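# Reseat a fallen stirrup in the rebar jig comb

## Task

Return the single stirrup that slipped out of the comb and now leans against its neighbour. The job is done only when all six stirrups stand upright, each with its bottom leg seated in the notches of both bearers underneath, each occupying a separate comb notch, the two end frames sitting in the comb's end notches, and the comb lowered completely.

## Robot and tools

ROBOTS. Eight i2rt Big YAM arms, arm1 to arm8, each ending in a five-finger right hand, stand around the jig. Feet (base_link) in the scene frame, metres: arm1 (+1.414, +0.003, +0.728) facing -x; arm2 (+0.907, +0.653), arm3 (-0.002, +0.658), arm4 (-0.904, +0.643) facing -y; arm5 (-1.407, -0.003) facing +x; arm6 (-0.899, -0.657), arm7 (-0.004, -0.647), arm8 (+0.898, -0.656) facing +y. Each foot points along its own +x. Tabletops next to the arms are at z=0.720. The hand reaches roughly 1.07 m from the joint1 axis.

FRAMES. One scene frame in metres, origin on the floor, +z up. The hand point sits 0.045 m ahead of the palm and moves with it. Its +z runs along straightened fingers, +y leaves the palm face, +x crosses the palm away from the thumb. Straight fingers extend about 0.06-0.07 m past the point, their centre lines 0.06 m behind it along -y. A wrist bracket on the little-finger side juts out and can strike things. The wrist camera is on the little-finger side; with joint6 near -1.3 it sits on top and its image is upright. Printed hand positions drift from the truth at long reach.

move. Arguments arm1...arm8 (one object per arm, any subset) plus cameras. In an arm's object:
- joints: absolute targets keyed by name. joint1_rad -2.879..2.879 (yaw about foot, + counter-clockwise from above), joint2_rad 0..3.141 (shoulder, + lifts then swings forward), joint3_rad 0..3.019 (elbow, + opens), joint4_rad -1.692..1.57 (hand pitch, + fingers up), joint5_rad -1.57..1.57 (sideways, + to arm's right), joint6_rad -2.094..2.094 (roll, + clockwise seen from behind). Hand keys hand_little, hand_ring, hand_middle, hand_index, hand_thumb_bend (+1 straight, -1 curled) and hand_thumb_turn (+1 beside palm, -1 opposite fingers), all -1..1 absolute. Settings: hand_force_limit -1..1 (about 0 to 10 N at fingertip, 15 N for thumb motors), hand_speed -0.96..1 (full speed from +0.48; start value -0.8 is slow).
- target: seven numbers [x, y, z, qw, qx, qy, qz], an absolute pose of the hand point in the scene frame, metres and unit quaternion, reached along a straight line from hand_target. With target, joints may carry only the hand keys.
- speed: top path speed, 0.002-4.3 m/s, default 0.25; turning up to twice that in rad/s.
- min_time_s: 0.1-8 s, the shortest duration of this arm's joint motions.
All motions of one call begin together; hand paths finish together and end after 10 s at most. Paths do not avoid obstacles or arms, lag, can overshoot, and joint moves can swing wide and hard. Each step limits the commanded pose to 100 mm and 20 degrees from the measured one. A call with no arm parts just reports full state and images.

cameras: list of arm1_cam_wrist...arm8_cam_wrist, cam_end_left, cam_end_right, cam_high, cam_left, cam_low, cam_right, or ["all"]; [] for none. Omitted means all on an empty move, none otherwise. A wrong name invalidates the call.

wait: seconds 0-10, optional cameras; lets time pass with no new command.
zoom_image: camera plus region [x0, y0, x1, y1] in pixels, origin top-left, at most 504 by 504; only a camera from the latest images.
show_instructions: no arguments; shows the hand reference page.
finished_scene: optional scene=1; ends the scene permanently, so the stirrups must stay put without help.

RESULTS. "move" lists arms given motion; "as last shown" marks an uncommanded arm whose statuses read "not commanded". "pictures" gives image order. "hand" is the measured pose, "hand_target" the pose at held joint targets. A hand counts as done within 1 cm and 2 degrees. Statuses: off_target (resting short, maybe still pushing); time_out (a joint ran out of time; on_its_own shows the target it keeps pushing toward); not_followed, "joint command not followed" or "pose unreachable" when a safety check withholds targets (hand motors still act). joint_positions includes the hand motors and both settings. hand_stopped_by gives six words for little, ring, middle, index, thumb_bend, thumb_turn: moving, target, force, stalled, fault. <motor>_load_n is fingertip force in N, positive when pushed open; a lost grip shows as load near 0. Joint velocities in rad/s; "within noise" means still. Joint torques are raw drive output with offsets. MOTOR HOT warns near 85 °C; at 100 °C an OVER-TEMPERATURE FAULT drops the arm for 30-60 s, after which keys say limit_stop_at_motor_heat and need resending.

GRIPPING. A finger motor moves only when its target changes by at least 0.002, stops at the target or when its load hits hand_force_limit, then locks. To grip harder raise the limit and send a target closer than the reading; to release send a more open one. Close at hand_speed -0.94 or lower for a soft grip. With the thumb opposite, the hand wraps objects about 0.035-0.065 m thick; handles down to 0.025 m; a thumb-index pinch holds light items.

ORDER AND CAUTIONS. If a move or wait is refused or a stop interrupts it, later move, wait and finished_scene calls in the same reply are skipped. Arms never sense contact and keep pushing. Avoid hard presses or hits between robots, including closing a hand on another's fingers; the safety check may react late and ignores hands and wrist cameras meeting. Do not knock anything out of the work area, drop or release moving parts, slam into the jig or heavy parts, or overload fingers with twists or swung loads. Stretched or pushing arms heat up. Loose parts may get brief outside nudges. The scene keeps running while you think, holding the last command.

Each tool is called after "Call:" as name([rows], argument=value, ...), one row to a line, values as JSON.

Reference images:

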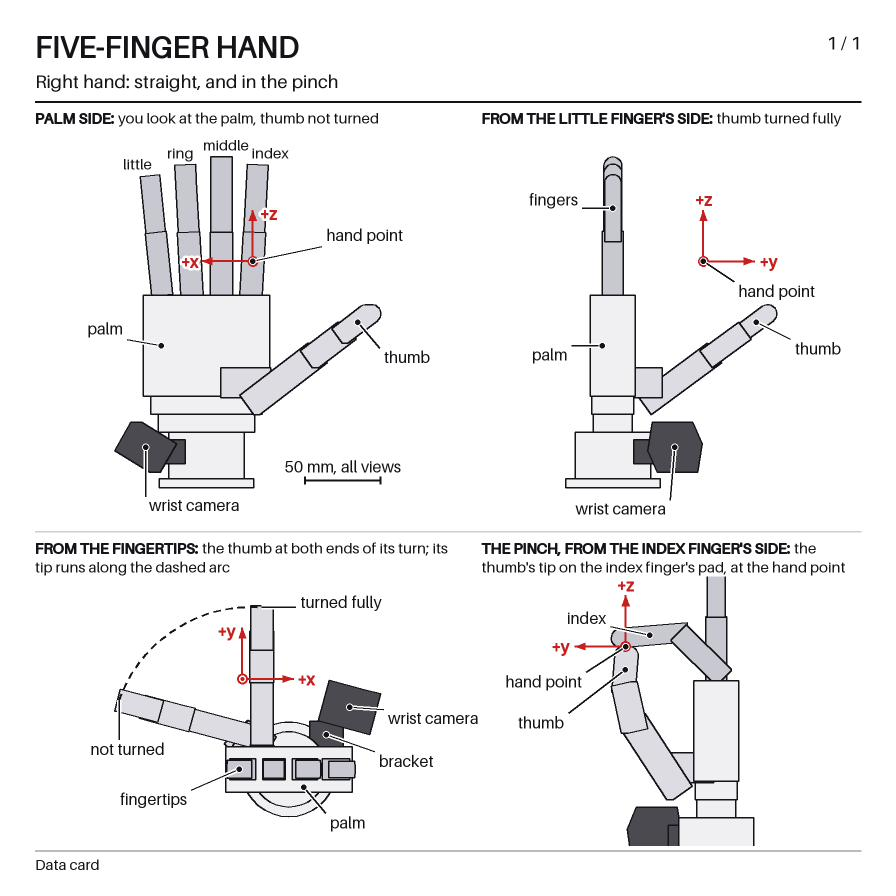

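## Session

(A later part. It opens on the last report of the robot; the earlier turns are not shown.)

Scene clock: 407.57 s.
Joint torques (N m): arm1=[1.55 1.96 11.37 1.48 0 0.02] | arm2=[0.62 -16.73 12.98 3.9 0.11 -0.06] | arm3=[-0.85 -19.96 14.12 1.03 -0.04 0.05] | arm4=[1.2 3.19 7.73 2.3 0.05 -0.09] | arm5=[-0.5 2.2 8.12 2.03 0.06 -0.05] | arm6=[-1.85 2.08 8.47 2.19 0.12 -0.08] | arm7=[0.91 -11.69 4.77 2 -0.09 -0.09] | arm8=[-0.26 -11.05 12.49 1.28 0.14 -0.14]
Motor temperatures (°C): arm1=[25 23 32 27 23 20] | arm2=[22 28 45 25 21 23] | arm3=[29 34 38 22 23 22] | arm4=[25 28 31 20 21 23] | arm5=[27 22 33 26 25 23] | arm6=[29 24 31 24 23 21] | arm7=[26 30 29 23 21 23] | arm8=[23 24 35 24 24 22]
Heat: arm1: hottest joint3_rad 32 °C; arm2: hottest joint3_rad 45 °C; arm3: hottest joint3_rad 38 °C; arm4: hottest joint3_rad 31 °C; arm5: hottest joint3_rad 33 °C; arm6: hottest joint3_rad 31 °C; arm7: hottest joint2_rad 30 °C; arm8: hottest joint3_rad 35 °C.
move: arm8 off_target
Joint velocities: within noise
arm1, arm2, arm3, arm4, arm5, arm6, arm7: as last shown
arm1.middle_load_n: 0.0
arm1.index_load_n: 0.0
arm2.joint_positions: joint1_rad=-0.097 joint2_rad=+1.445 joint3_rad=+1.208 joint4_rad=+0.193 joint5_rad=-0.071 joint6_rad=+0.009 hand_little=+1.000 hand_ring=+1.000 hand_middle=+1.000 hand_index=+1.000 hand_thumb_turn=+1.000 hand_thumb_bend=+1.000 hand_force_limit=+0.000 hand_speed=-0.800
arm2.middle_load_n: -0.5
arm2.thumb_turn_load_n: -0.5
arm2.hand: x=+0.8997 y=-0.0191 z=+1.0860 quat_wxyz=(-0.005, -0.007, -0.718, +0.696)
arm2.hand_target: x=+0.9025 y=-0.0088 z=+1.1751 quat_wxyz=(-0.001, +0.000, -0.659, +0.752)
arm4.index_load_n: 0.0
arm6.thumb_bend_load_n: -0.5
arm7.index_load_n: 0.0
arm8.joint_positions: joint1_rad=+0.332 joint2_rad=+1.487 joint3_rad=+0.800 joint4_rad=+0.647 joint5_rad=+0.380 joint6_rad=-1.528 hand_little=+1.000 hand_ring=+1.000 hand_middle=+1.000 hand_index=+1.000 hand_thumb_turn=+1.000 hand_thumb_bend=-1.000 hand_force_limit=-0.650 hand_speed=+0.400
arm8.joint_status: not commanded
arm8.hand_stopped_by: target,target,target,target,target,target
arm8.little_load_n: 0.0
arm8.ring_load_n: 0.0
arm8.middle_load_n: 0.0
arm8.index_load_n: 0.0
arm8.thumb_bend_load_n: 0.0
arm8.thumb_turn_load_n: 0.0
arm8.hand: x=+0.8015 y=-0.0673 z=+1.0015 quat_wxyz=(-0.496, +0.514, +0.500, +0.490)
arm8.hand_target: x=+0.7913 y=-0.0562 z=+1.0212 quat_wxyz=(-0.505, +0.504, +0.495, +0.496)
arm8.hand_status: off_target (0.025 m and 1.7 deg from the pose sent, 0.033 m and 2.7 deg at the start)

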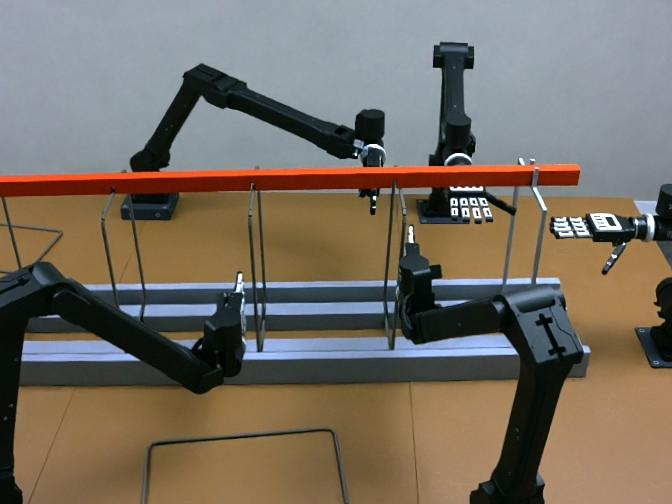

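Call:
move(arm8={"target": [0.785, -0.055, 1.022, 0.5, -0.5, -0.5, -0.5], "speed": 0.03}, cameras=["cam_right"])

Call:
zoom_image(camera="cam_right", region=[370, 150, 460, 210])

Call:
zoom_image(camera="cam_right", region=[200, 160, 290, 220])

Scene clock: 408.77 s.
Joint torques (N m): arm1=[1.73 1.79 11.06 1.62 0.07 0.03] | arm2=[0.67 -16.73 12.97 3.9 0.11 -0.06] | arm3=[-0.67 -19.96 14.17 0.96 -0.04 0.03] | arm4=[1.08 3.14 7.72 2.33 0.04 -0.09] | arm5=[-0.62 1.9 8.23 2.11 0.07 -0.07] | arm6=[-2.02 1.96 8.47 2.18 0.12 -0.08] | arm7=[0.67 -11.69 4.74 1.98 -0.09 -0.08] | arm8=[-0.32 -11.16 12.51 1.28 0.16 -0.13]
Motor temperatures (°C): arm1=[25 23 32 27 23 20] | arm2=[22 28 45 25 21 23] | arm3=[29 34 38 22 23 22] | arm4=[25 28 31 20 21 23] | arm5=[27 22 33 26 25 23] | arm6=[29 24 31 24 23 21] | arm7=[26 30 29 23 21 23] | arm8=[23 24 35 24 24 22]
Heat: arm1: hottest joint3_rad 32 °C; arm2: hottest joint3_rad 45 °C; arm3: hottest joint3_rad 38 °C; arm4: hottest joint3_rad 31 °C; arm5: hottest joint3_rad 33 °C; arm6: hottest joint3_rad 31 °C; arm7: hottest joint2_rad 30 °C; arm8: hottest joint3_rad 35 °C.
move: arm8 off_target
Joint velocities: within noise
arm1.joint_positions: joint1_rad=-0.095 joint2_rad=+0.083 joint3_rad=+0.371 joint4_rad=-0.273 joint5_rad=-0.083 joint6_rad=-0.008 hand_little=+1.000 hand_ring=+1.000 hand_middle=+1.000 hand_index=+1.000 hand_thumb_turn=+1.000 hand_thumb_bend=+1.000 hand_force_limit=+0.000 hand_speed=-0.500
arm1.joint_status: not commanded
arm1.hand_stopped_by: fault,target,target,target,target,target
arm1.little_load_n: 0.0
arm1.ring_load_n: -0.5
arm1.middle_load_n: 0.0
arm1.index_load_n: 0.0
arm1.thumb_bend_load_n: 0.0
arm1.thumb_turn_load_n: -0.5
arm1.hand: x=+1.1281 y=-0.0168 z=+1.0092 quat_wxyz=(+0.508, -0.496, -0.496, +0.500)
arm1.hand_target: x=+1.1297 y=-0.0199 z=+1.0001 quat_wxyz=(+0.500, -0.500, -0.500, +0.500)
arm1.hand_status: not commanded
arm2, arm3, arm7: as last shown
arm2.middle_load_n: 0.0
arm2.thumb_turn_load_n: 0.0
arm2.hand: x=+0.8997 y=-0.0190 z=+1.0862 quat_wxyz=(-0.005, -0.007, -0.718, +0.696)
arm4.joint_positions: joint1_rad=+0.384 joint2_rad=+0.552 joint3_rad=+1.350 joint4_rad=-1.286 joint5_rad=+0.102 joint6_rad=-0.981 hand_little=+1.000 hand_ring=+1.000 hand_middle=+1.000 hand_index=+1.000 hand_thumb_turn=+1.000 hand_thumb_bend=+1.000 hand_force_limit=+0.000 hand_speed=-0.800
arm4.joint_status: not commanded
arm4.hand_stopped_by: target,target,target,target,target,target
arm4.little_load_n: 0.0
arm4.ring_load_n: 0.0
arm4.middle_load_n: 0.0
arm4.index_load_n: 0.0
arm4.thumb_bend_load_n: 0.0
arm4.thumb_turn_load_n: 0.0
arm4.hand: x=-0.8792 y=+0.4314 z=+1.2836 quat_wxyz=(+0.195, +0.515, -0.683, +0.479)
arm4.hand_target: x=-0.8796 y=+0.4322 z=+1.2924 quat_wxyz=(+0.197, +0.511, -0.679, +0.488)
arm4.hand_status: not commanded
arm5.joint_positions: joint1_rad=+0.098 joint2_rad=+0.650 joint3_rad=+1.435 joint4_rad=-1.275 joint5_rad=+0.139 joint6_rad=-1.336 hand_little=+1.000 hand_ring=+1.000 hand_middle=+1.000 hand_index=+1.000 hand_thumb_turn=+1.000 hand_thumb_bend=+1.000 hand_force_limit=+0.000 hand_speed=-0.800
arm5.joint_status: not commanded
arm5.hand_stopped_by: target,target,target,target,target,target
arm5.little_load_n: 0.0
arm5.ring_load_n: 0.0
arm5.middle_load_n: 0.0
arm5.index_load_n: 0.0
arm5.thumb_bend_load_n: 0.0
arm5.thumb_turn_load_n: 0.0
arm5.hand: x=-1.1677 y=-0.0576 z=+1.2974 quat_wxyz=(-0.025, +0.847, -0.095, +0.522)
arm5.hand_target: x=-1.1690 y=-0.0577 z=+1.3064 quat_wxyz=(-0.027, +0.842, -0.095, +0.531)
arm5.hand_status: not commanded
arm6.joint_positions: joint1_rad=-0.123 joint2_rad=+0.630 joint3_rad=+1.447 joint4_rad=-1.200 joint5_rad=+0.216 joint6_rad=-1.427 hand_little=+1.000 hand_ring=+1.000 hand_middle=+1.000 hand_index=+1.000 hand_thumb_turn=+1.000 hand_thumb_bend=+1.000 hand_force_limit=+0.000 hand_speed=-0.800
arm6.joint_status: not commanded
arm6.hand_stopped_by: target,target,target,target,target,target
arm6.little_load_n: 0.0
arm6.ring_load_n: 0.0
arm6.middle_load_n: 0.0
arm6.index_load_n: 0.0
arm6.thumb_bend_load_n: 0.0
arm6.thumb_turn_load_n: 0.0
arm6.hand: x=-0.7750 y=-0.4274 z=+1.2815 quat_wxyz=(-0.330, +0.693, +0.455, +0.451)
arm6.hand_target: x=-0.7752 y=-0.4293 z=+1.2898 quat_wxyz=(-0.337, +0.690, +0.451, +0.456)
arm6.hand_status: not commanded
arm7.little_load_n: 0.5
arm8.joint_positions: joint1_rad=+0.347 joint2_rad=+1.493 joint3_rad=+0.808 joint4_rad=+0.647 joint5_rad=+0.394 joint6_rad=-1.546 hand_little=+1.000 hand_ring=+1.000 hand_middle=+1.000 hand_index=+1.000 hand_thumb_turn=+1.000 hand_thumb_bend=-1.000 hand_force_limit=-0.650 hand_speed=+0.400
arm8.joint_status: not commanded
arm8.hand_stopped_by: target,target,target,target,target,target
arm8.little_load_n: 0.0
arm8.ring_load_n: 0.0
arm8.middle_load_n: 0.0
arm8.index_load_n: 0.0
arm8.thumb_bend_load_n: 0.0
arm8.thumb_turn_load_n: 0.0
arm8.hand: x=+0.7951 y=-0.0670 z=+1.0028 quat_wxyz=(-0.492, +0.509, +0.504, +0.494)
arm8.hand_target: x=+0.7853 y=-0.0562 z=+1.0221 quat_wxyz=(-0.500, +0.500, +0.500, +0.500)
arm8.hand_status: off_target (0.025 m and 1.6 deg from the pose sent, 0.029 m and 2.1 deg at the start)

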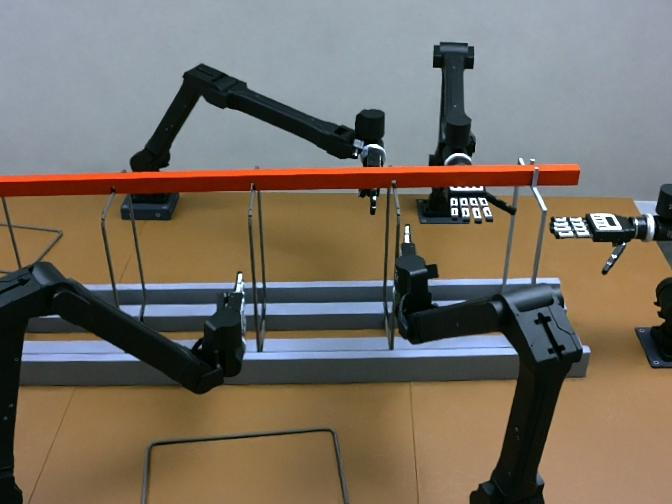

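Scaled by 5.600 from the camera's image (finer frame: 960x720).

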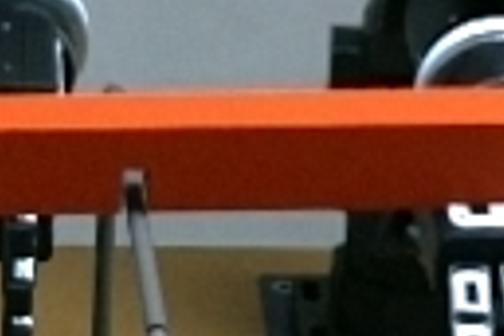

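Scaled by 5.600 from the camera's image (finer frame: 960x720).

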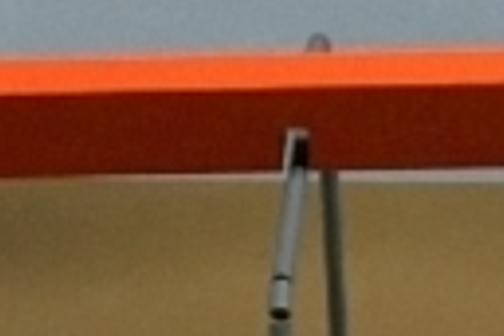

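Call:
move(arm2={"joints": {"joint2_rad": 1.428}, "min_time_s": 1.5}, cameras=["cam_right"])

Call:
zoom_image(camera="cam_right", region=[370, 150, 460, 210])

Call:
zoom_image(camera="cam_right", region=[200, 160, 290, 220])

Scene clock: 410.80 s.
Joint torques (N m): arm1=[1.61 1.49 11.12 1.54 0.1 0.03] | arm2=[0.67 -13.51 12.97 3.92 0.11 -0.05] | arm3=[-0.73 -19.9 14.15 0.99 -0.04 0.05] | arm4=[1.2 2.96 7.77 2.36 0.04 -0.08] | arm5=[-0.32 2.2 8.02 1.98 0.06 -0.06] | arm6=[-1.96 2.02 8.53 2.22 0.11 -0.08] | arm7=[0.5 -11.58 4.72 1.95 -0.09 -0.07] | arm8=[-0.38 -11.16 12.41 1.31 0.14 -0.13]
Motor temperatures (°C): arm1=[25 23 32 27 23 20] | arm2=[22 28 45 25 21 23] | arm3=[29 34 38 22 23 22] | arm4=[25 28 31 20 21 23] | arm5=[27 22 33 26 25 23] | arm6=[29 24 31 24 23 21] | arm7=[26 30 29 23 21 23] | arm8=[23 24 35 24 24 22]
Heat: arm1: hottest joint3_rad 32 °C; arm2: hottest joint3_rad 45 °C; arm3: hottest joint3_rad 38 °C; arm4: hottest joint3_rad 31 °C; arm5: hottest joint3_rad 33 °C; arm6: hottest joint3_rad 31 °C; arm7: hottest joint2_rad 30 °C; arm8: hottest joint3_rad 35 °C.
move: arm2 done
Joint velocities: within noise
arm1, arm3, arm4, arm5, arm6, arm7, arm8: as last shown
arm1.ring_load_n: 0.0
arm2.joint_positions: joint1_rad=-0.097 joint2_rad=+1.453 joint3_rad=+1.208 joint4_rad=+0.193 joint5_rad=-0.071 joint6_rad=+0.009 hand_little=+1.000 hand_ring=+1.000 hand_middle=+1.000 hand_index=+1.000 hand_thumb_turn=+1.000 hand_thumb_bend=+1.000 hand_force_limit=+0.000 hand_speed=-0.800
arm2.joint_status: all done
arm2.hand_stopped_by: target,target,target,target,target,target
arm2.little_load_n: 0.0
arm2.ring_load_n: 0.0
arm2.middle_load_n: 0.0
arm2.index_load_n: 0.0
arm2.thumb_bend_load_n: 0.0
arm2.thumb_turn_load_n: 0.0
arm2.hand: x=+0.8995 y=-0.0209 z=+1.0808 quat_wxyz=(-0.005, -0.007, -0.721, +0.693)
arm2.hand_target: x=+0.9016 y=-0.0237 z=+1.1431 quat_wxyz=(-0.002, -0.002, -0.678, +0.735)
arm2.hand_status: not commanded
arm4.middle_load_n: -0.5
arm7.little_load_n: 0.0
arm8.thumb_turn_load_n: 0.5

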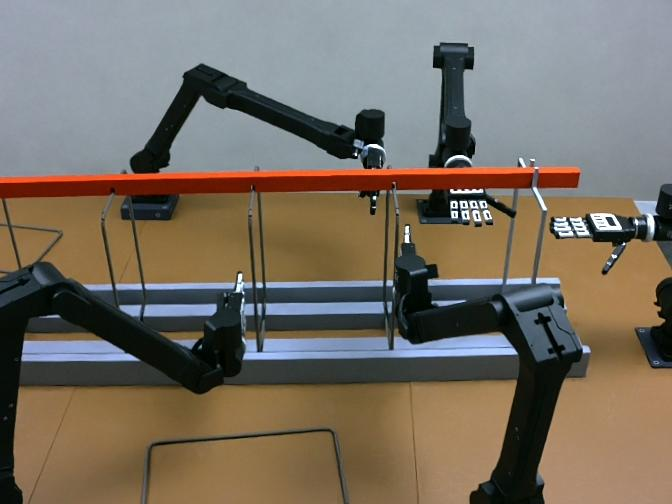

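Scaled by 5.600 from the camera's image (finer frame: 960x720).

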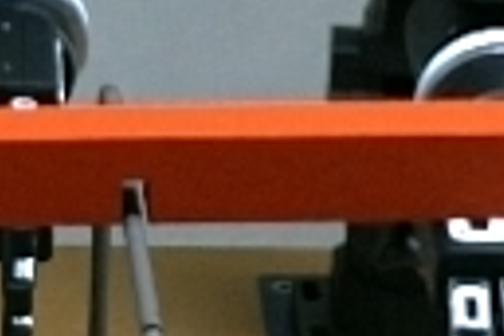

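Scaled by 5.600 from the camera's image (finer frame: 960x720).

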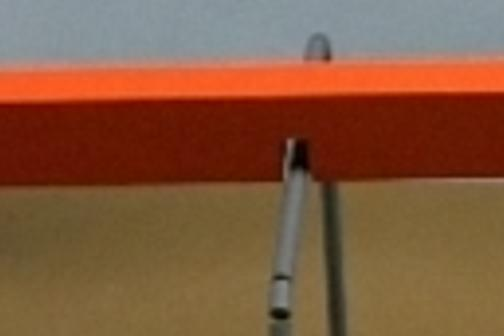

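Call:
move(arm2={"joints": {"joint2_rad": 1.440}, "min_time_s": 1.5}, cameras=["cam_right", "cam_end_right"])

Call:
zoom_image(camera="cam_right", region=[500, 145, 590, 205])

Call:
zoom_image(camera="cam_right", region=[370, 150, 460, 210])

Scene clock: 412.80 s.
Joint torques (N m): arm1=[1.2 2.2 11.12 1.43 0.1 0.02] | arm2=[0.62 -12.92 12.97 3.9 0.11 -0.05] | arm3=[-0.5 -19.84 14.13 0.95 -0.05 0.04] | arm4=[1.2 3.08 7.75 2.3 0.05 -0.09] | arm5=[-0.44 2.55 8.2 2.04 0.09 -0.1] | arm6=[-2.02 2.08 8.51 2.21 0.11 -0.09] | arm7=[0.5 -11.69 4.64 2 -0.09 -0.07] | arm8=[-0.5 -11.16 12.55 1.31 0.13 -0.11]
Motor temperatures (°C): arm1=[25 23 32 27 23 20] | arm2=[22 28 45 25 21 23] | arm3=[29 34 37 22 23 22] | arm4=[25 28 31 20 21 23] | arm5=[27 22 33 26 25 23] | arm6=[29 24 31 24 23 21] | arm7=[26 30 29 23 21 23] | arm8=[23 24 35 24 24 22]
Heat: arm1: hottest joint3_rad 32 °C; arm2: hottest joint3_rad 45 °C; arm3: hottest joint3_rad 37 °C; arm4: hottest joint3_rad 31 °C; arm5: hottest joint3_rad 33 °C; arm6: hottest joint3_rad 31 °C; arm7: hottest joint2_rad 30 °C; arm8: hottest joint3_rad 35 °C.
move: arm2 done
Joint velocities: within noise
arm1, arm3, arm4, arm5, arm6, arm7, arm8: as last shown
arm1.ring_load_n: -0.5
arm2.joint_positions: joint1_rad=-0.097 joint2_rad=+1.457 joint3_rad=+1.208 joint4_rad=+0.193 joint5_rad=-0.071 joint6_rad=+0.008 hand_little=+1.000 hand_ring=+1.000 hand_middle=+1.000 hand_index=+1.000 hand_thumb_turn=+1.000 hand_thumb_bend=+1.000 hand_force_limit=+0.000 hand_speed=-0.800
arm2.joint_status: all done
arm2.hand_stopped_by: target,target,target,target,target,target
arm2.little_load_n: 0.0
arm2.ring_load_n: 0.0
arm2.middle_load_n: 0.0
arm2.index_load_n: 0.0
arm2.thumb_bend_load_n: 0.0
arm2.thumb_turn_load_n: 0.0
arm2.hand: x=+0.8994 y=-0.0218 z=+1.0780 quat_wxyz=(-0.004, -0.007, -0.722, +0.692)
arm2.hand_target: x=+0.9013 y=-0.0272 z=+1.1352 quat_wxyz=(-0.002, -0.002, -0.682, +0.731)
arm2.hand_status: not commanded
arm4.middle_load_n: 0.0
arm8.thumb_turn_load_n: 0.0
pictures: cam_end_right, cam_right

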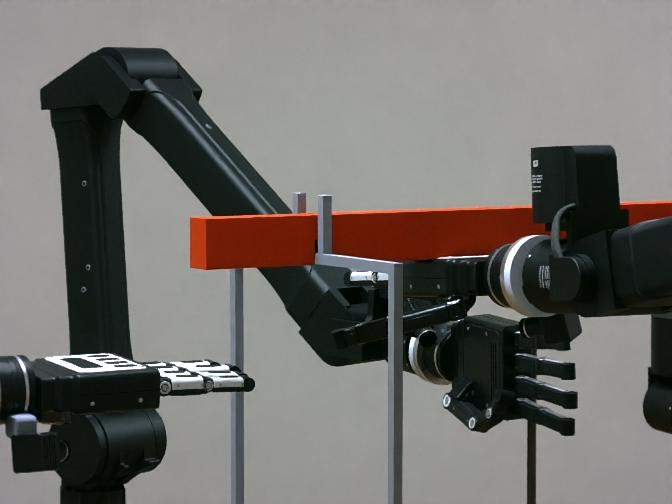

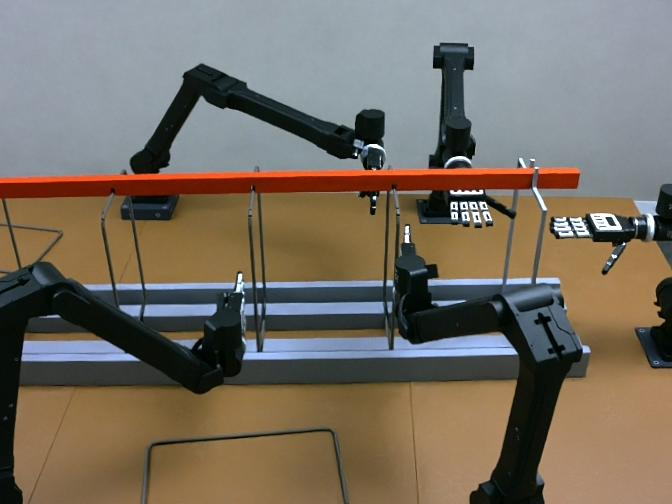

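Scaled by 5.600 from the camera's image (finer frame: 960x720).

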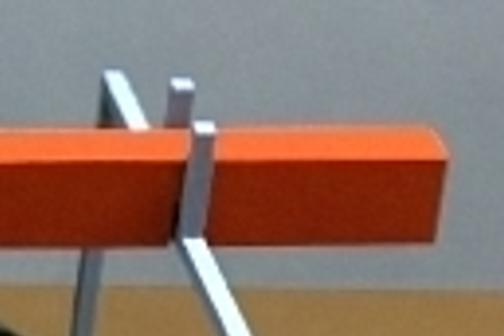

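Scaled by 5.600 from the camera's image (finer frame: 960x720).

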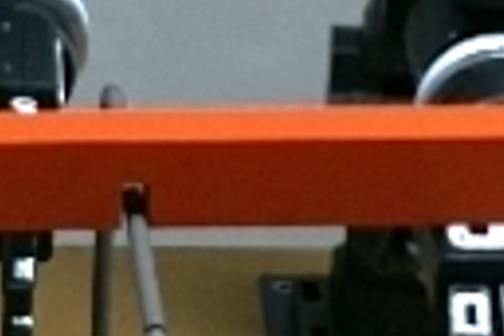

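Call:
move(arm2={"joints": {"joint2_rad": 1.448}, "min_time_s": 1.0})

Call:
move(arm2={"joints": {"joint2_rad": 1.456}, "min_time_s": 1.0}, cameras=["cam_right", "cam_end_right"])

Call:
zoom_image(camera="cam_right", region=[500, 145, 590, 205])

Call:
zoom_image(camera="cam_right", region=[370, 150, 460, 210])

Call:
zoom_image(camera="cam_right", region=[200, 160, 290, 220])

Scene clock: 414.50 s.
Joint torques (N m): arm1=[1.79 1.85 11.32 1.47 0.07 0.06] | arm2=[0.62 -12.69 12.96 3.9 0.11 -0.04] | arm3=[-0.73 -19.84 14.19 0.98 -0.04 0.05] | arm4=[1.14 3.25 7.75 2.32 0.05 -0.1] | arm5=[0.15 2.2 8.05 1.99 0.1 -0.05] | arm6=[-2.02 2.14 8.49 2.19 0.12 -0.08] | arm7=[0.67 -11.87 4.71 1.95 -0.09 -0.08] | arm8=[-0.5 -11.05 12.51 1.28 0.14 -0.12]
Motor temperatures (°C): arm1=[25 23 32 27 23 20] | arm2=[22 28 45 25 21 23] | arm3=[29 34 37 22 23 22] | arm4=[25 28 31 20 21 23] | arm5=[27 22 33 26 25 23] | arm6=[29 24 31 24 23 21] | arm7=[26 30 29 23 21 23] | arm8=[23 24 35 24 24 22]
Heat: arm1: hottest joint3_rad 32 °C; arm2: hottest joint3_rad 45 °C; arm3: hottest joint3_rad 37 °C; arm4: hottest joint3_rad 31 °C; arm5: hottest joint3_rad 33 °C; arm6: hottest joint3_rad 31 °C; arm7: hottest joint2_rad 30 °C; arm8: hottest joint3_rad 35 °C.
move: arm2 done
Joint velocities: within noise
arm1, arm3, arm4, arm5, arm6, arm7, arm8: as last shown
arm1.thumb_turn_load_n: 0.0
arm2.joint_positions: joint1_rad=-0.097 joint2_rad=+1.461 joint3_rad=+1.208 joint4_rad=+0.193 joint5_rad=-0.071 joint6_rad=+0.007 hand_little=+1.000 hand_ring=+1.000 hand_middle=+1.000 hand_index=+1.000 hand_thumb_turn=+1.000 hand_thumb_bend=+1.000 hand_force_limit=+0.000 hand_speed=-0.800
arm2.joint_status: all done
arm2.hand_stopped_by: target,target,target,target,target,target
arm2.little_load_n: -0.5
arm2.ring_load_n: 0.0
arm2.middle_load_n: 0.0
arm2.index_load_n: 0.0
arm2.thumb_bend_load_n: 0.0
arm2.thumb_turn_load_n: 0.0
arm2.hand: x=+0.8993 y=-0.0228 z=+1.0752 quat_wxyz=(-0.004, -0.006, -0.724, +0.690)
arm2.hand_target: x=+0.9012 y=-0.0293 z=+1.1302 quat_wxyz=(-0.002, -0.002, -0.685, +0.729)
arm2.hand_status: not commanded
arm4.index_load_n: -0.5
pictures: none

Scene clock: 415.77 s.
Joint torques (N m): arm1=[1.49 2.49 11.29 1.5 0.05 0.04] | arm2=[0.62 -12.63 12.94 3.9 0.11 -0.02] | arm3=[-0.5 -20.01 14.2 0.96 -0.06 0.04] | arm4=[1.2 3.14 7.77 2.3 0.04 -0.09] | arm5=[-0.09 2.2 8.2 1.99 0.08 -0.06] | arm6=[-2.08 1.9 8.47 2.18 0.13 -0.09] | arm7=[0.79 -11.75 4.72 1.99 -0.08 -0.07] | arm8=[-0.15 -11.11 12.59 1.31 0.13 -0.12]
Motor temperatures (°C): arm1=[25 23 32 27 23 20] | arm2=[22 28 45 25 21 23] | arm3=[29 34 37 22 23 22] | arm4=[25 28 31 20 21 23] | arm5=[27 22 33 26 25 23] | arm6=[29 24 31 24 23 21] | arm7=[26 30 29 23 21 23] | arm8=[23 24 35 24 24 22]
Heat: arm1: hottest joint3_rad 32 °C; arm2: hottest joint3_rad 45 °C; arm3: hottest joint3_rad 37 °C; arm4: hottest joint3_rad 31 °C; arm5: hottest joint3_rad 33 °C; arm6: hottest joint3_rad 31 °C; arm7: hottest joint2_rad 30 °C; arm8: hottest joint3_rad 35 °C.
move: arm2 done
Joint velocities: within noise
arm1, arm4, arm5, arm6, arm8: as last shown
arm1.ring_load_n: 0.0
arm1.thumb_turn_load_n: -0.5
arm2.joint_positions: joint1_rad=-0.097 joint2_rad=+1.468 joint3_rad=+1.208 joint4_rad=+0.193 joint5_rad=-0.071 joint6_rad=+0.005 hand_little=+1.000 hand_ring=+1.000 hand_middle=+1.000 hand_index=+1.000 hand_thumb_turn=+1.000 hand_thumb_bend=+1.000 hand_force_limit=+0.000 hand_speed=-0.800
arm2.joint_status: all done
arm2.hand_stopped_by: target,target,target,target,target,target
arm2.little_load_n: 0.0
arm2.ring_load_n: 0.0
arm2.middle_load_n: 0.0
arm2.index_load_n: 0.0
arm2.thumb_bend_load_n: 0.0
arm2.thumb_turn_load_n: 0.0
arm2.hand: x=+0.8991 y=-0.0241 z=+1.0712 quat_wxyz=(-0.004, -0.006, -0.726, +0.688)
arm2.hand_target: x=+0.9011 y=-0.0315 z=+1.1247 quat_wxyz=(-0.002, -0.002, -0.688, +0.726)
arm2.hand_status: not commanded
arm3.joint_positions: joint1_rad=+1.161 joint2_rad=+2.197 joint3_rad=+1.959 joint4_rad=+0.225 joint5_rad=+1.130 joint6_rad=-1.592 hand_little=+1.000 hand_ring=+1.000 hand_middle=+1.000 hand_index=+1.000 hand_thumb_turn=+1.000 hand_thumb_bend=-1.000 hand_force_limit=-0.500 hand_speed=+0.400
arm3.joint_status: not commanded
arm3.hand_stopped_by: target,target,target,target,target,target
arm3.little_load_n: 0.0
arm3.ring_load_n: 0.0
arm3.middle_load_n: 0.0
arm3.index_load_n: 0.0
arm3.thumb_bend_load_n: 0.0
arm3.thumb_turn_load_n: 0.0
arm3.hand: x=+0.6154 y=+0.1536 z=+1.0377 quat_wxyz=(+0.502, +0.512, -0.491, +0.494)
arm3.hand_target: x=+0.6170 y=+0.1405 z=+1.0450 quat_wxyz=(+0.500, +0.500, -0.499, +0.501)
arm3.hand_status: not commanded
arm4.index_load_n: 0.0
arm7.joint_positions: joint1_rad=-0.893 joint2_rad=+1.876 joint3_rad=+1.000 joint4_rad=+0.860 joint5_rad=-0.876 joint6_rad=+1.472 hand_little=+1.000 hand_ring=+1.000 hand_middle=+1.000 hand_index=+1.000 hand_thumb_turn=+1.000 hand_thumb_bend=-1.000 hand_force_limit=-0.650 hand_speed=+0.400
arm7.joint_status: not commanded
arm7.hand_stopped_by: target,target,target,target,target,target
arm7.little_load_n: -0.5
arm7.ring_load_n: 0.0
arm7.middle_load_n: 0.0
arm7.index_load_n: 0.0
arm7.thumb_bend_load_n: 0.0
arm7.thumb_turn_load_n: 0.0
arm7.hand: x=+0.3297 y=-0.1183 z=+0.9753 quat_wxyz=(-0.517, +0.527, -0.479, -0.475)
arm7.hand_target: x=+0.3297 y=-0.1183 z=+0.9753 quat_wxyz=(-0.517, +0.527, -0.479, -0.475)
arm7.hand_status: not commanded
pictures: cam_end_right, cam_right

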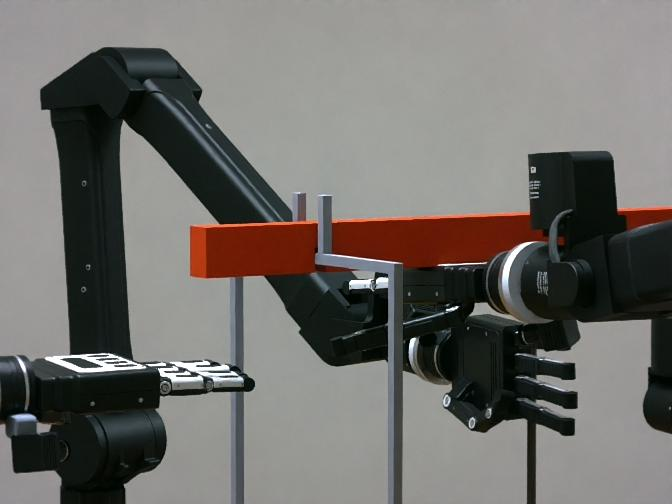

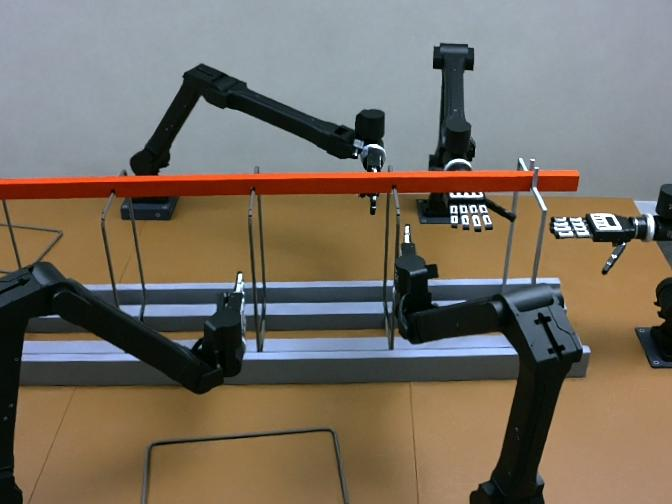

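Scaled by 5.600 from the camera's image (finer frame: 960x720).

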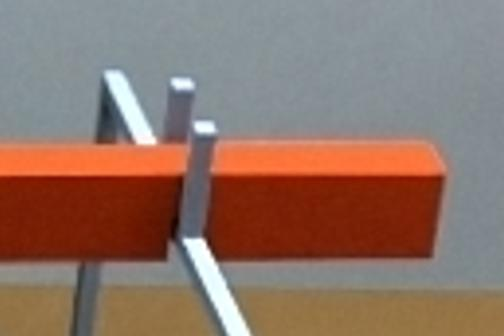

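Scaled by 5.600 from the camera's image (finer frame: 960x720).

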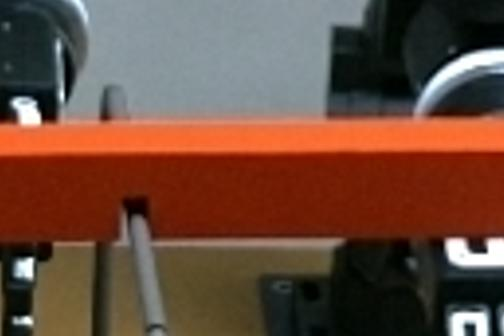

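Scaled by 5.600 from the camera's image (finer frame: 960x720).

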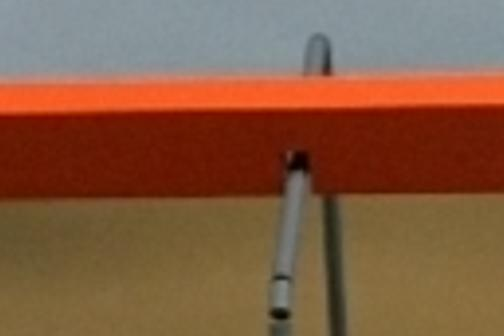

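Call:
move(arm2={"joints": {"joint2_rad": 1.466}, "min_time_s": 1.0}, cameras=["cam_right", "cam_end_right"])

Call:
zoom_image(camera="cam_right", region=[500, 145, 590, 205])

Call:
zoom_image(camera="cam_right", region=[370, 150, 460, 210])

Call:
zoom_image(camera="cam_right", region=[200, 160, 290, 220])

Scene clock: 417.33 s.
Joint torques (N m): arm1=[2.49 2.49 11.22 1.66 0.07 0.04] | arm2=[0.67 -12.45 12.93 3.9 0.11 -0.01] | arm3=[-0.79 -19.78 14.16 0.99 -0.04 0.06] | arm4=[1.2 3.08 7.79 2.3 0.05 -0.1] | arm5=[-0.09 2.14 8.31 1.91 0.04 -0.05] | arm6=[-1.9 2.08 8.53 2.14 0.12 -0.08] | arm7=[0.62 -11.69 4.79 1.95 -0.09 -0.09] | arm8=[-0.32 -11.16 12.42 1.28 0.14 -0.14]
Motor temperatures (°C): arm1=[25 23 32 27 23 20] | arm2=[22 28 45 25 21 23] | arm3=[29 34 37 22 23 22] | arm4=[25 28 31 20 21 23] | arm5=[27 22 33 26 25 23] | arm6=[29 24 31 24 22 21] | arm7=[26 30 29 23 21 23] | arm8=[23 24 35 24 24 22]
Heat: arm1: hottest joint3_rad 32 °C; arm2: hottest joint3_rad 45 °C; arm3: hottest joint3_rad 37 °C; arm4: hottest joint3_rad 31 °C; arm5: hottest joint3_rad 33 °C; arm6: hottest joint3_rad 31 °C; arm7: hottest joint2_rad 30 °C; arm8: hottest joint3_rad 35 °C.
move: arm2 done
Joint velocities: within noise
arm1, arm3, arm4, arm5, arm6, arm7, arm8: as last shown
arm2.joint_positions: joint1_rad=-0.097 joint2_rad=+1.475 joint3_rad=+1.208 joint4_rad=+0.193 joint5_rad=-0.071 joint6_rad=+0.004 hand_little=+1.000 hand_ring=+1.000 hand_middle=+1.000 hand_index=+1.000 hand_thumb_turn=+1.000 hand_thumb_bend=+1.000 hand_force_limit=+0.000 hand_speed=-0.800
arm2.joint_status: all done
arm2.hand_stopped_by: target,target,target,target,target,target
arm2.little_load_n: 0.0
arm2.ring_load_n: 0.0
arm2.middle_load_n: 0.0
arm2.index_load_n: 0.0
arm2.thumb_bend_load_n: 0.0
arm2.thumb_turn_load_n: -0.5
arm2.hand: x=+0.8989 y=-0.0256 z=+1.0663 quat_wxyz=(-0.003, -0.005, -0.728, +0.685)
arm2.hand_target: x=+0.9009 y=-0.0342 z=+1.1179 quat_wxyz=(-0.003, -0.003, -0.691, +0.722)
arm2.hand_status: not commanded
arm5.thumb_turn_load_n: 0.5
arm7.little_load_n: 0.0
pictures: cam_end_right, cam_right

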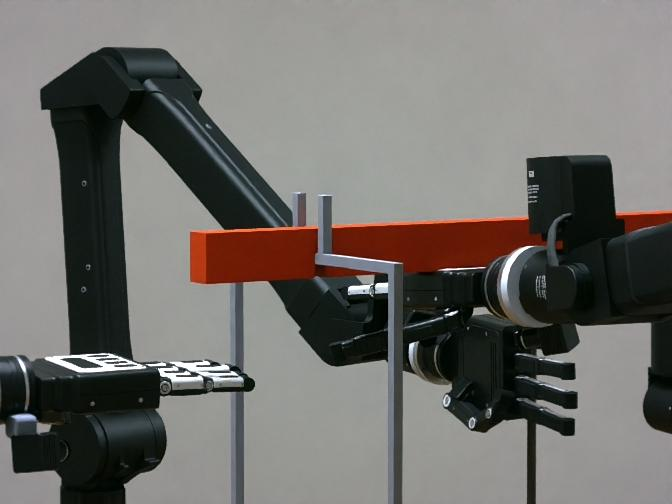

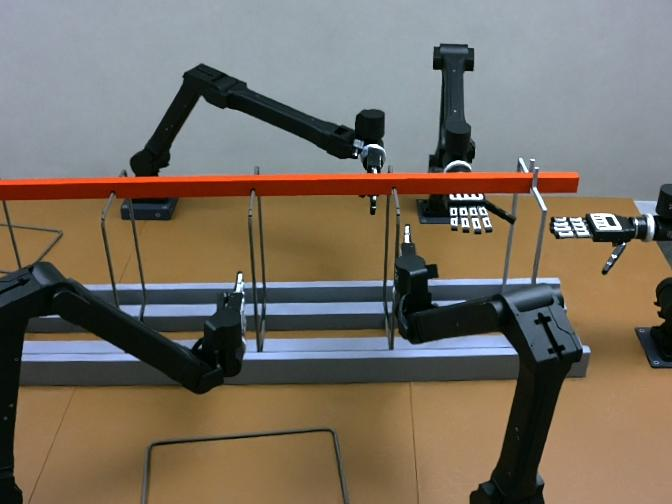

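Scaled by 5.600 from the camera's image (finer frame: 960x720).

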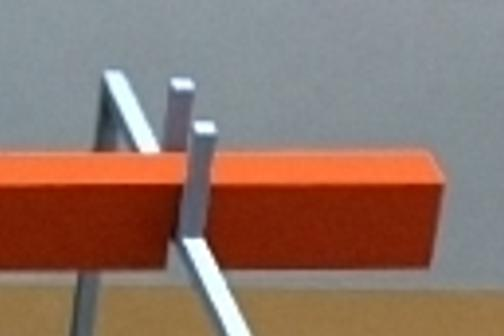

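Scaled by 5.600 from the camera's image (finer frame: 960x720).

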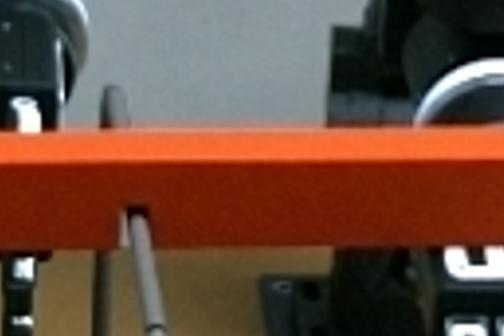

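Scaled by 5.600 from the camera's image (finer frame: 960x720).

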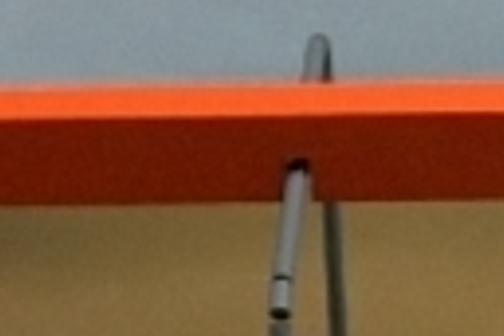

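Call:
move(arm2={"joints": {"joint2_rad": 1.474}, "min_time_s": 1.0}, cameras=["cam_right", "cam_end_right"])

Call:
zoom_image(camera="cam_end_right", region=[170, 180, 420, 300])

Call:
zoom_image(camera="cam_right", region=[370, 150, 460, 210])

Scene clock: 418.80 s.
Joint torques (N m): arm1=[2.02 1.32 11.26 1.5 0.07 0.04] | arm2=[0.62 -12.04 12.93 3.73 0.11 -0.01] | arm3=[-0.67 -19.96 14.13 0.96 -0.04 0.04] | arm4=[1.26 3.14 7.75 2.33 0.05 -0.1] | arm5=[-0.21 2.08 8.28 2.13 0.05 -0.05] | arm6=[-2.2 2.08 8.47 2.14 0.12 -0.08] | arm7=[0.5 -11.52 4.7 1.94 -0.09 -0.09] | arm8=[-0.62 -11.16 12.49 1.31 0.14 -0.12]
Motor temperatures (°C): arm1=[25 23 32 27 23 20] | arm2=[22 28 45 25 21 23] | arm3=[29 34 37 22 23 22] | arm4=[25 27 31 20 21 23] | arm5=[27 22 33 26 25 23] | arm6=[29 23 31 24 22 21] | arm7=[26 30 29 23 21 23] | arm8=[23 24 36 24 24 22]
Heat: arm1: hottest joint3_rad 32 °C; arm2: hottest joint3_rad 45 °C; arm3: hottest joint3_rad 37 °C; arm4: hottest joint3_rad 31 °C; arm5: hottest joint3_rad 33 °C; arm6: hottest joint3_rad 31 °C; arm7: hottest joint2_rad 30 °C; arm8: hottest joint3_rad 36 °C.
move: arm2 done
Joint velocities: within noise
arm1, arm3, arm4, arm5, arm6, arm7, arm8: as last shown
arm2.joint_positions: joint1_rad=-0.097 joint2_rad=+1.477 joint3_rad=+1.208 joint4_rad=+0.198 joint5_rad=-0.071 joint6_rad=+0.004 hand_little=+1.000 hand_ring=+1.000 hand_middle=+1.000 hand_index=+1.000 hand_thumb_turn=+1.000 hand_thumb_bend=+1.000 hand_force_limit=+0.000 hand_speed=-0.800
arm2.joint_status: all done
arm2.hand_stopped_by: target,target,target,target,target,target
arm2.little_load_n: 0.0
arm2.ring_load_n: -0.5
arm2.middle_load_n: 0.0
arm2.index_load_n: 0.0
arm2.thumb_bend_load_n: 0.5
arm2.thumb_turn_load_n: -0.5
arm2.hand: x=+0.8989 y=-0.0264 z=+1.0659 quat_wxyz=(-0.003, -0.005, -0.728, +0.686)
arm2.hand_target: x=+0.9008 y=-0.0362 z=+1.1127 quat_wxyz=(-0.003, -0.003, -0.694, +0.720)
arm2.hand_status: not commanded
arm4.middle_load_n: -0.5
arm5.thumb_turn_load_n: 0.0
arm7.thumb_turn_load_n: -0.5
arm8.ring_load_n: 0.5
arm8.index_load_n: -0.5
pictures: cam_end_right, cam_right

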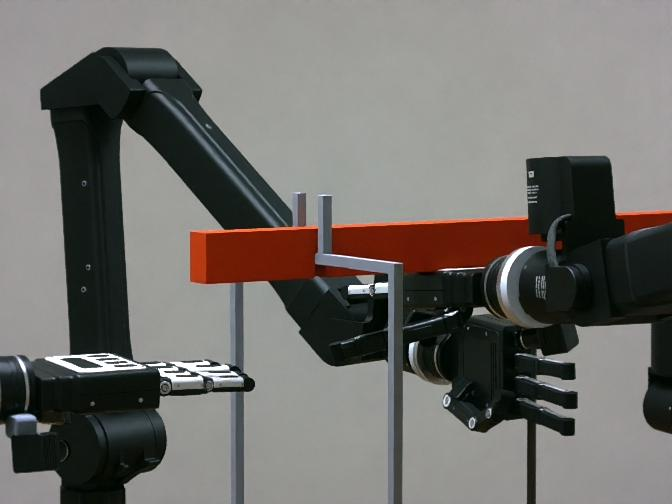

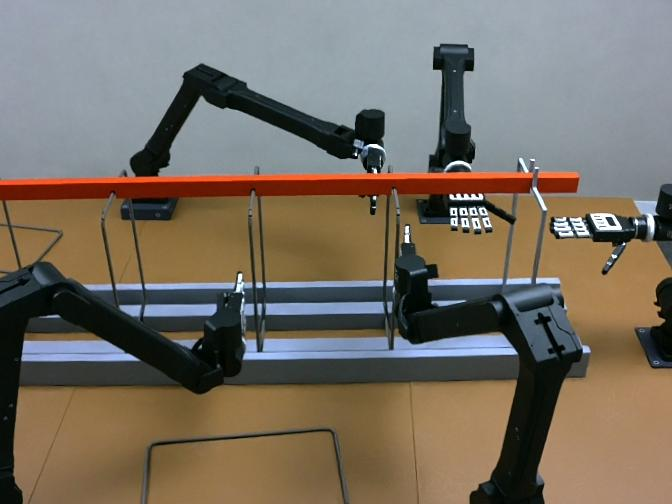

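Scaled by 2.016 from the camera's image (finer frame: 960x720).

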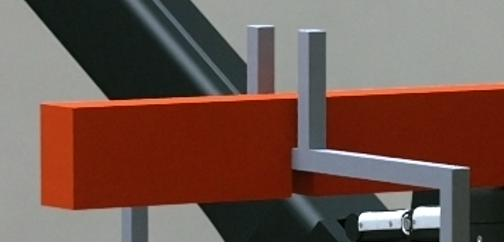

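Scaled by 5.600 from the camera's image (finer frame: 960x720).

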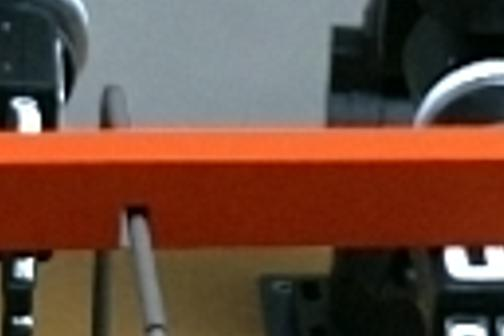

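Call:
move(arm8={"target": [0.808, -0.06, 1.012, 0.5, -0.5, -0.5, -0.5], "speed": 0.08}, arm3={"target": [0.59, 0.15, 1.045, 0.5, 0.5, -0.5, 0.5], "speed": 0.08}, cameras=["cam_right"])

Call:
zoom_image(camera="cam_right", region=[370, 150, 460, 210])

Scene clock: 420.43 s.
Joint torques (N m): arm1=[2.14 2.26 11.11 1.51 0.04 0.01] | arm2=[0.62 -12.04 12.92 3.73 0.11 -0.01] | arm3=[-0.67 -22.77 9.35 2.09 -0.05 0.05] | arm4=[1.14 3.08 7.73 2.3 0.04 -0.09] | arm5=[0.15 1.9 8.21 1.91 0.06 -0.05] | arm6=[-2.02 2.14 8.49 2.21 0.12 -0.08] | arm7=[0.62 -11.75 4.68 1.99 -0.08 -0.07] | arm8=[-1.79 -12.16 8.5 2.59 -0.09 -0.11]
Motor temperatures (°C): arm1=[25 23 32 27 23 20] | arm2=[22 28 45 25 21 23] | arm3=[29 34 37 22 23 22] | arm4=[25 27 31 20 21 23] | arm5=[27 22 33 26 25 23] | arm6=[29 23 31 24 22 21] | arm7=[26 30 29 23 21 23] | arm8=[23 24 36 24 24 22]
Heat: arm1: hottest joint3_rad 32 °C; arm2: hottest joint3_rad 45 °C; arm3: hottest joint3_rad 37 °C; arm4: hottest joint3_rad 31 °C; arm5: hottest joint3_rad 33 °C; arm6: hottest joint3_rad 31 °C; arm7: hottest joint2_rad 30 °C; arm8: hottest joint3_rad 36 °C.
move: arm3 off_target; arm8 done
Joint velocities: within noise
arm1, arm2, arm4, arm5, arm6, arm7: as last shown
arm2.ring_load_n: 0.0
arm2.thumb_bend_load_n: 0.0
arm2.thumb_turn_load_n: 0.0
arm3.joint_positions: joint1_rad=+1.156 joint2_rad=+2.154 joint3_rad=+1.874 joint4_rad=+0.255 joint5_rad=+1.128 joint6_rad=-1.588 hand_little=+1.000 hand_ring=+1.000 hand_middle=+1.000 hand_index=+1.000 hand_thumb_turn=+1.000 hand_thumb_bend=-1.000 hand_force_limit=-0.500 hand_speed=+0.400
arm3.joint_status: not commanded
arm3.hand_stopped_by: target,target,target,target,target,target
arm3.little_load_n: 0.0
arm3.ring_load_n: 0.0
arm3.middle_load_n: 0.0
arm3.index_load_n: 0.0
arm3.thumb_bend_load_n: 0.0
arm3.thumb_turn_load_n: 0.0
arm3.hand: x=+0.5989 y=+0.1574 z=+1.0320 quat_wxyz=(+0.503, +0.515, -0.491, +0.490)
arm3.hand_target: x=+0.5899 y=+0.1502 z=+1.0451 quat_wxyz=(+0.500, +0.500, -0.500, +0.500)
arm3.hand_status: off_target (0.017 m and 2.3 deg from the pose sent, 0.027 m and 1.9 deg at the start)
arm6.middle_load_n: 0.5
arm7.thumb_turn_load_n: 0.0
arm8.joint_positions: joint1_rad=+0.319 joint2_rad=+1.493 joint3_rad=+0.808 joint4_rad=+0.649 joint5_rad=+0.356 joint6_rad=-1.548 hand_little=+1.000 hand_ring=+1.000 hand_middle=+1.000 hand_index=+1.000 hand_thumb_turn=+1.000 hand_thumb_bend=-1.000 hand_force_limit=-0.650 hand_speed=+0.400
arm8.joint_status: not commanded
arm8.hand_stopped_by: target,target,target,target,target,target
arm8.little_load_n: 0.0
arm8.ring_load_n: 0.0
arm8.middle_load_n: 0.0
arm8.index_load_n: 0.0
arm8.thumb_bend_load_n: 0.0
arm8.thumb_turn_load_n: 0.0
arm8.hand: x=+0.8043 y=-0.0620 z=+1.0033 quat_wxyz=(-0.495, +0.506, +0.506, +0.492)
arm8.hand_target: x=+0.8080 y=-0.0601 z=+1.0120 quat_wxyz=(-0.500, +0.500, +0.500, +0.500)
arm8.hand_status: done (0.010 m and 1.5 deg from the pose sent, 0.017 m and 1.6 deg at the start)

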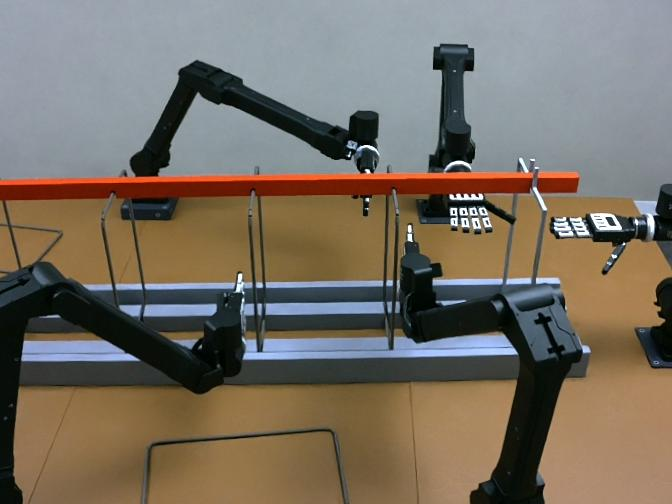

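Scaled by 5.600 from the camera's image (finer frame: 960x720).

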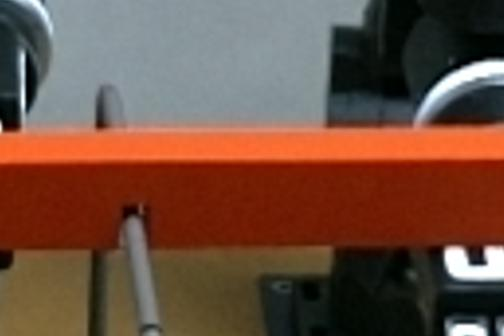

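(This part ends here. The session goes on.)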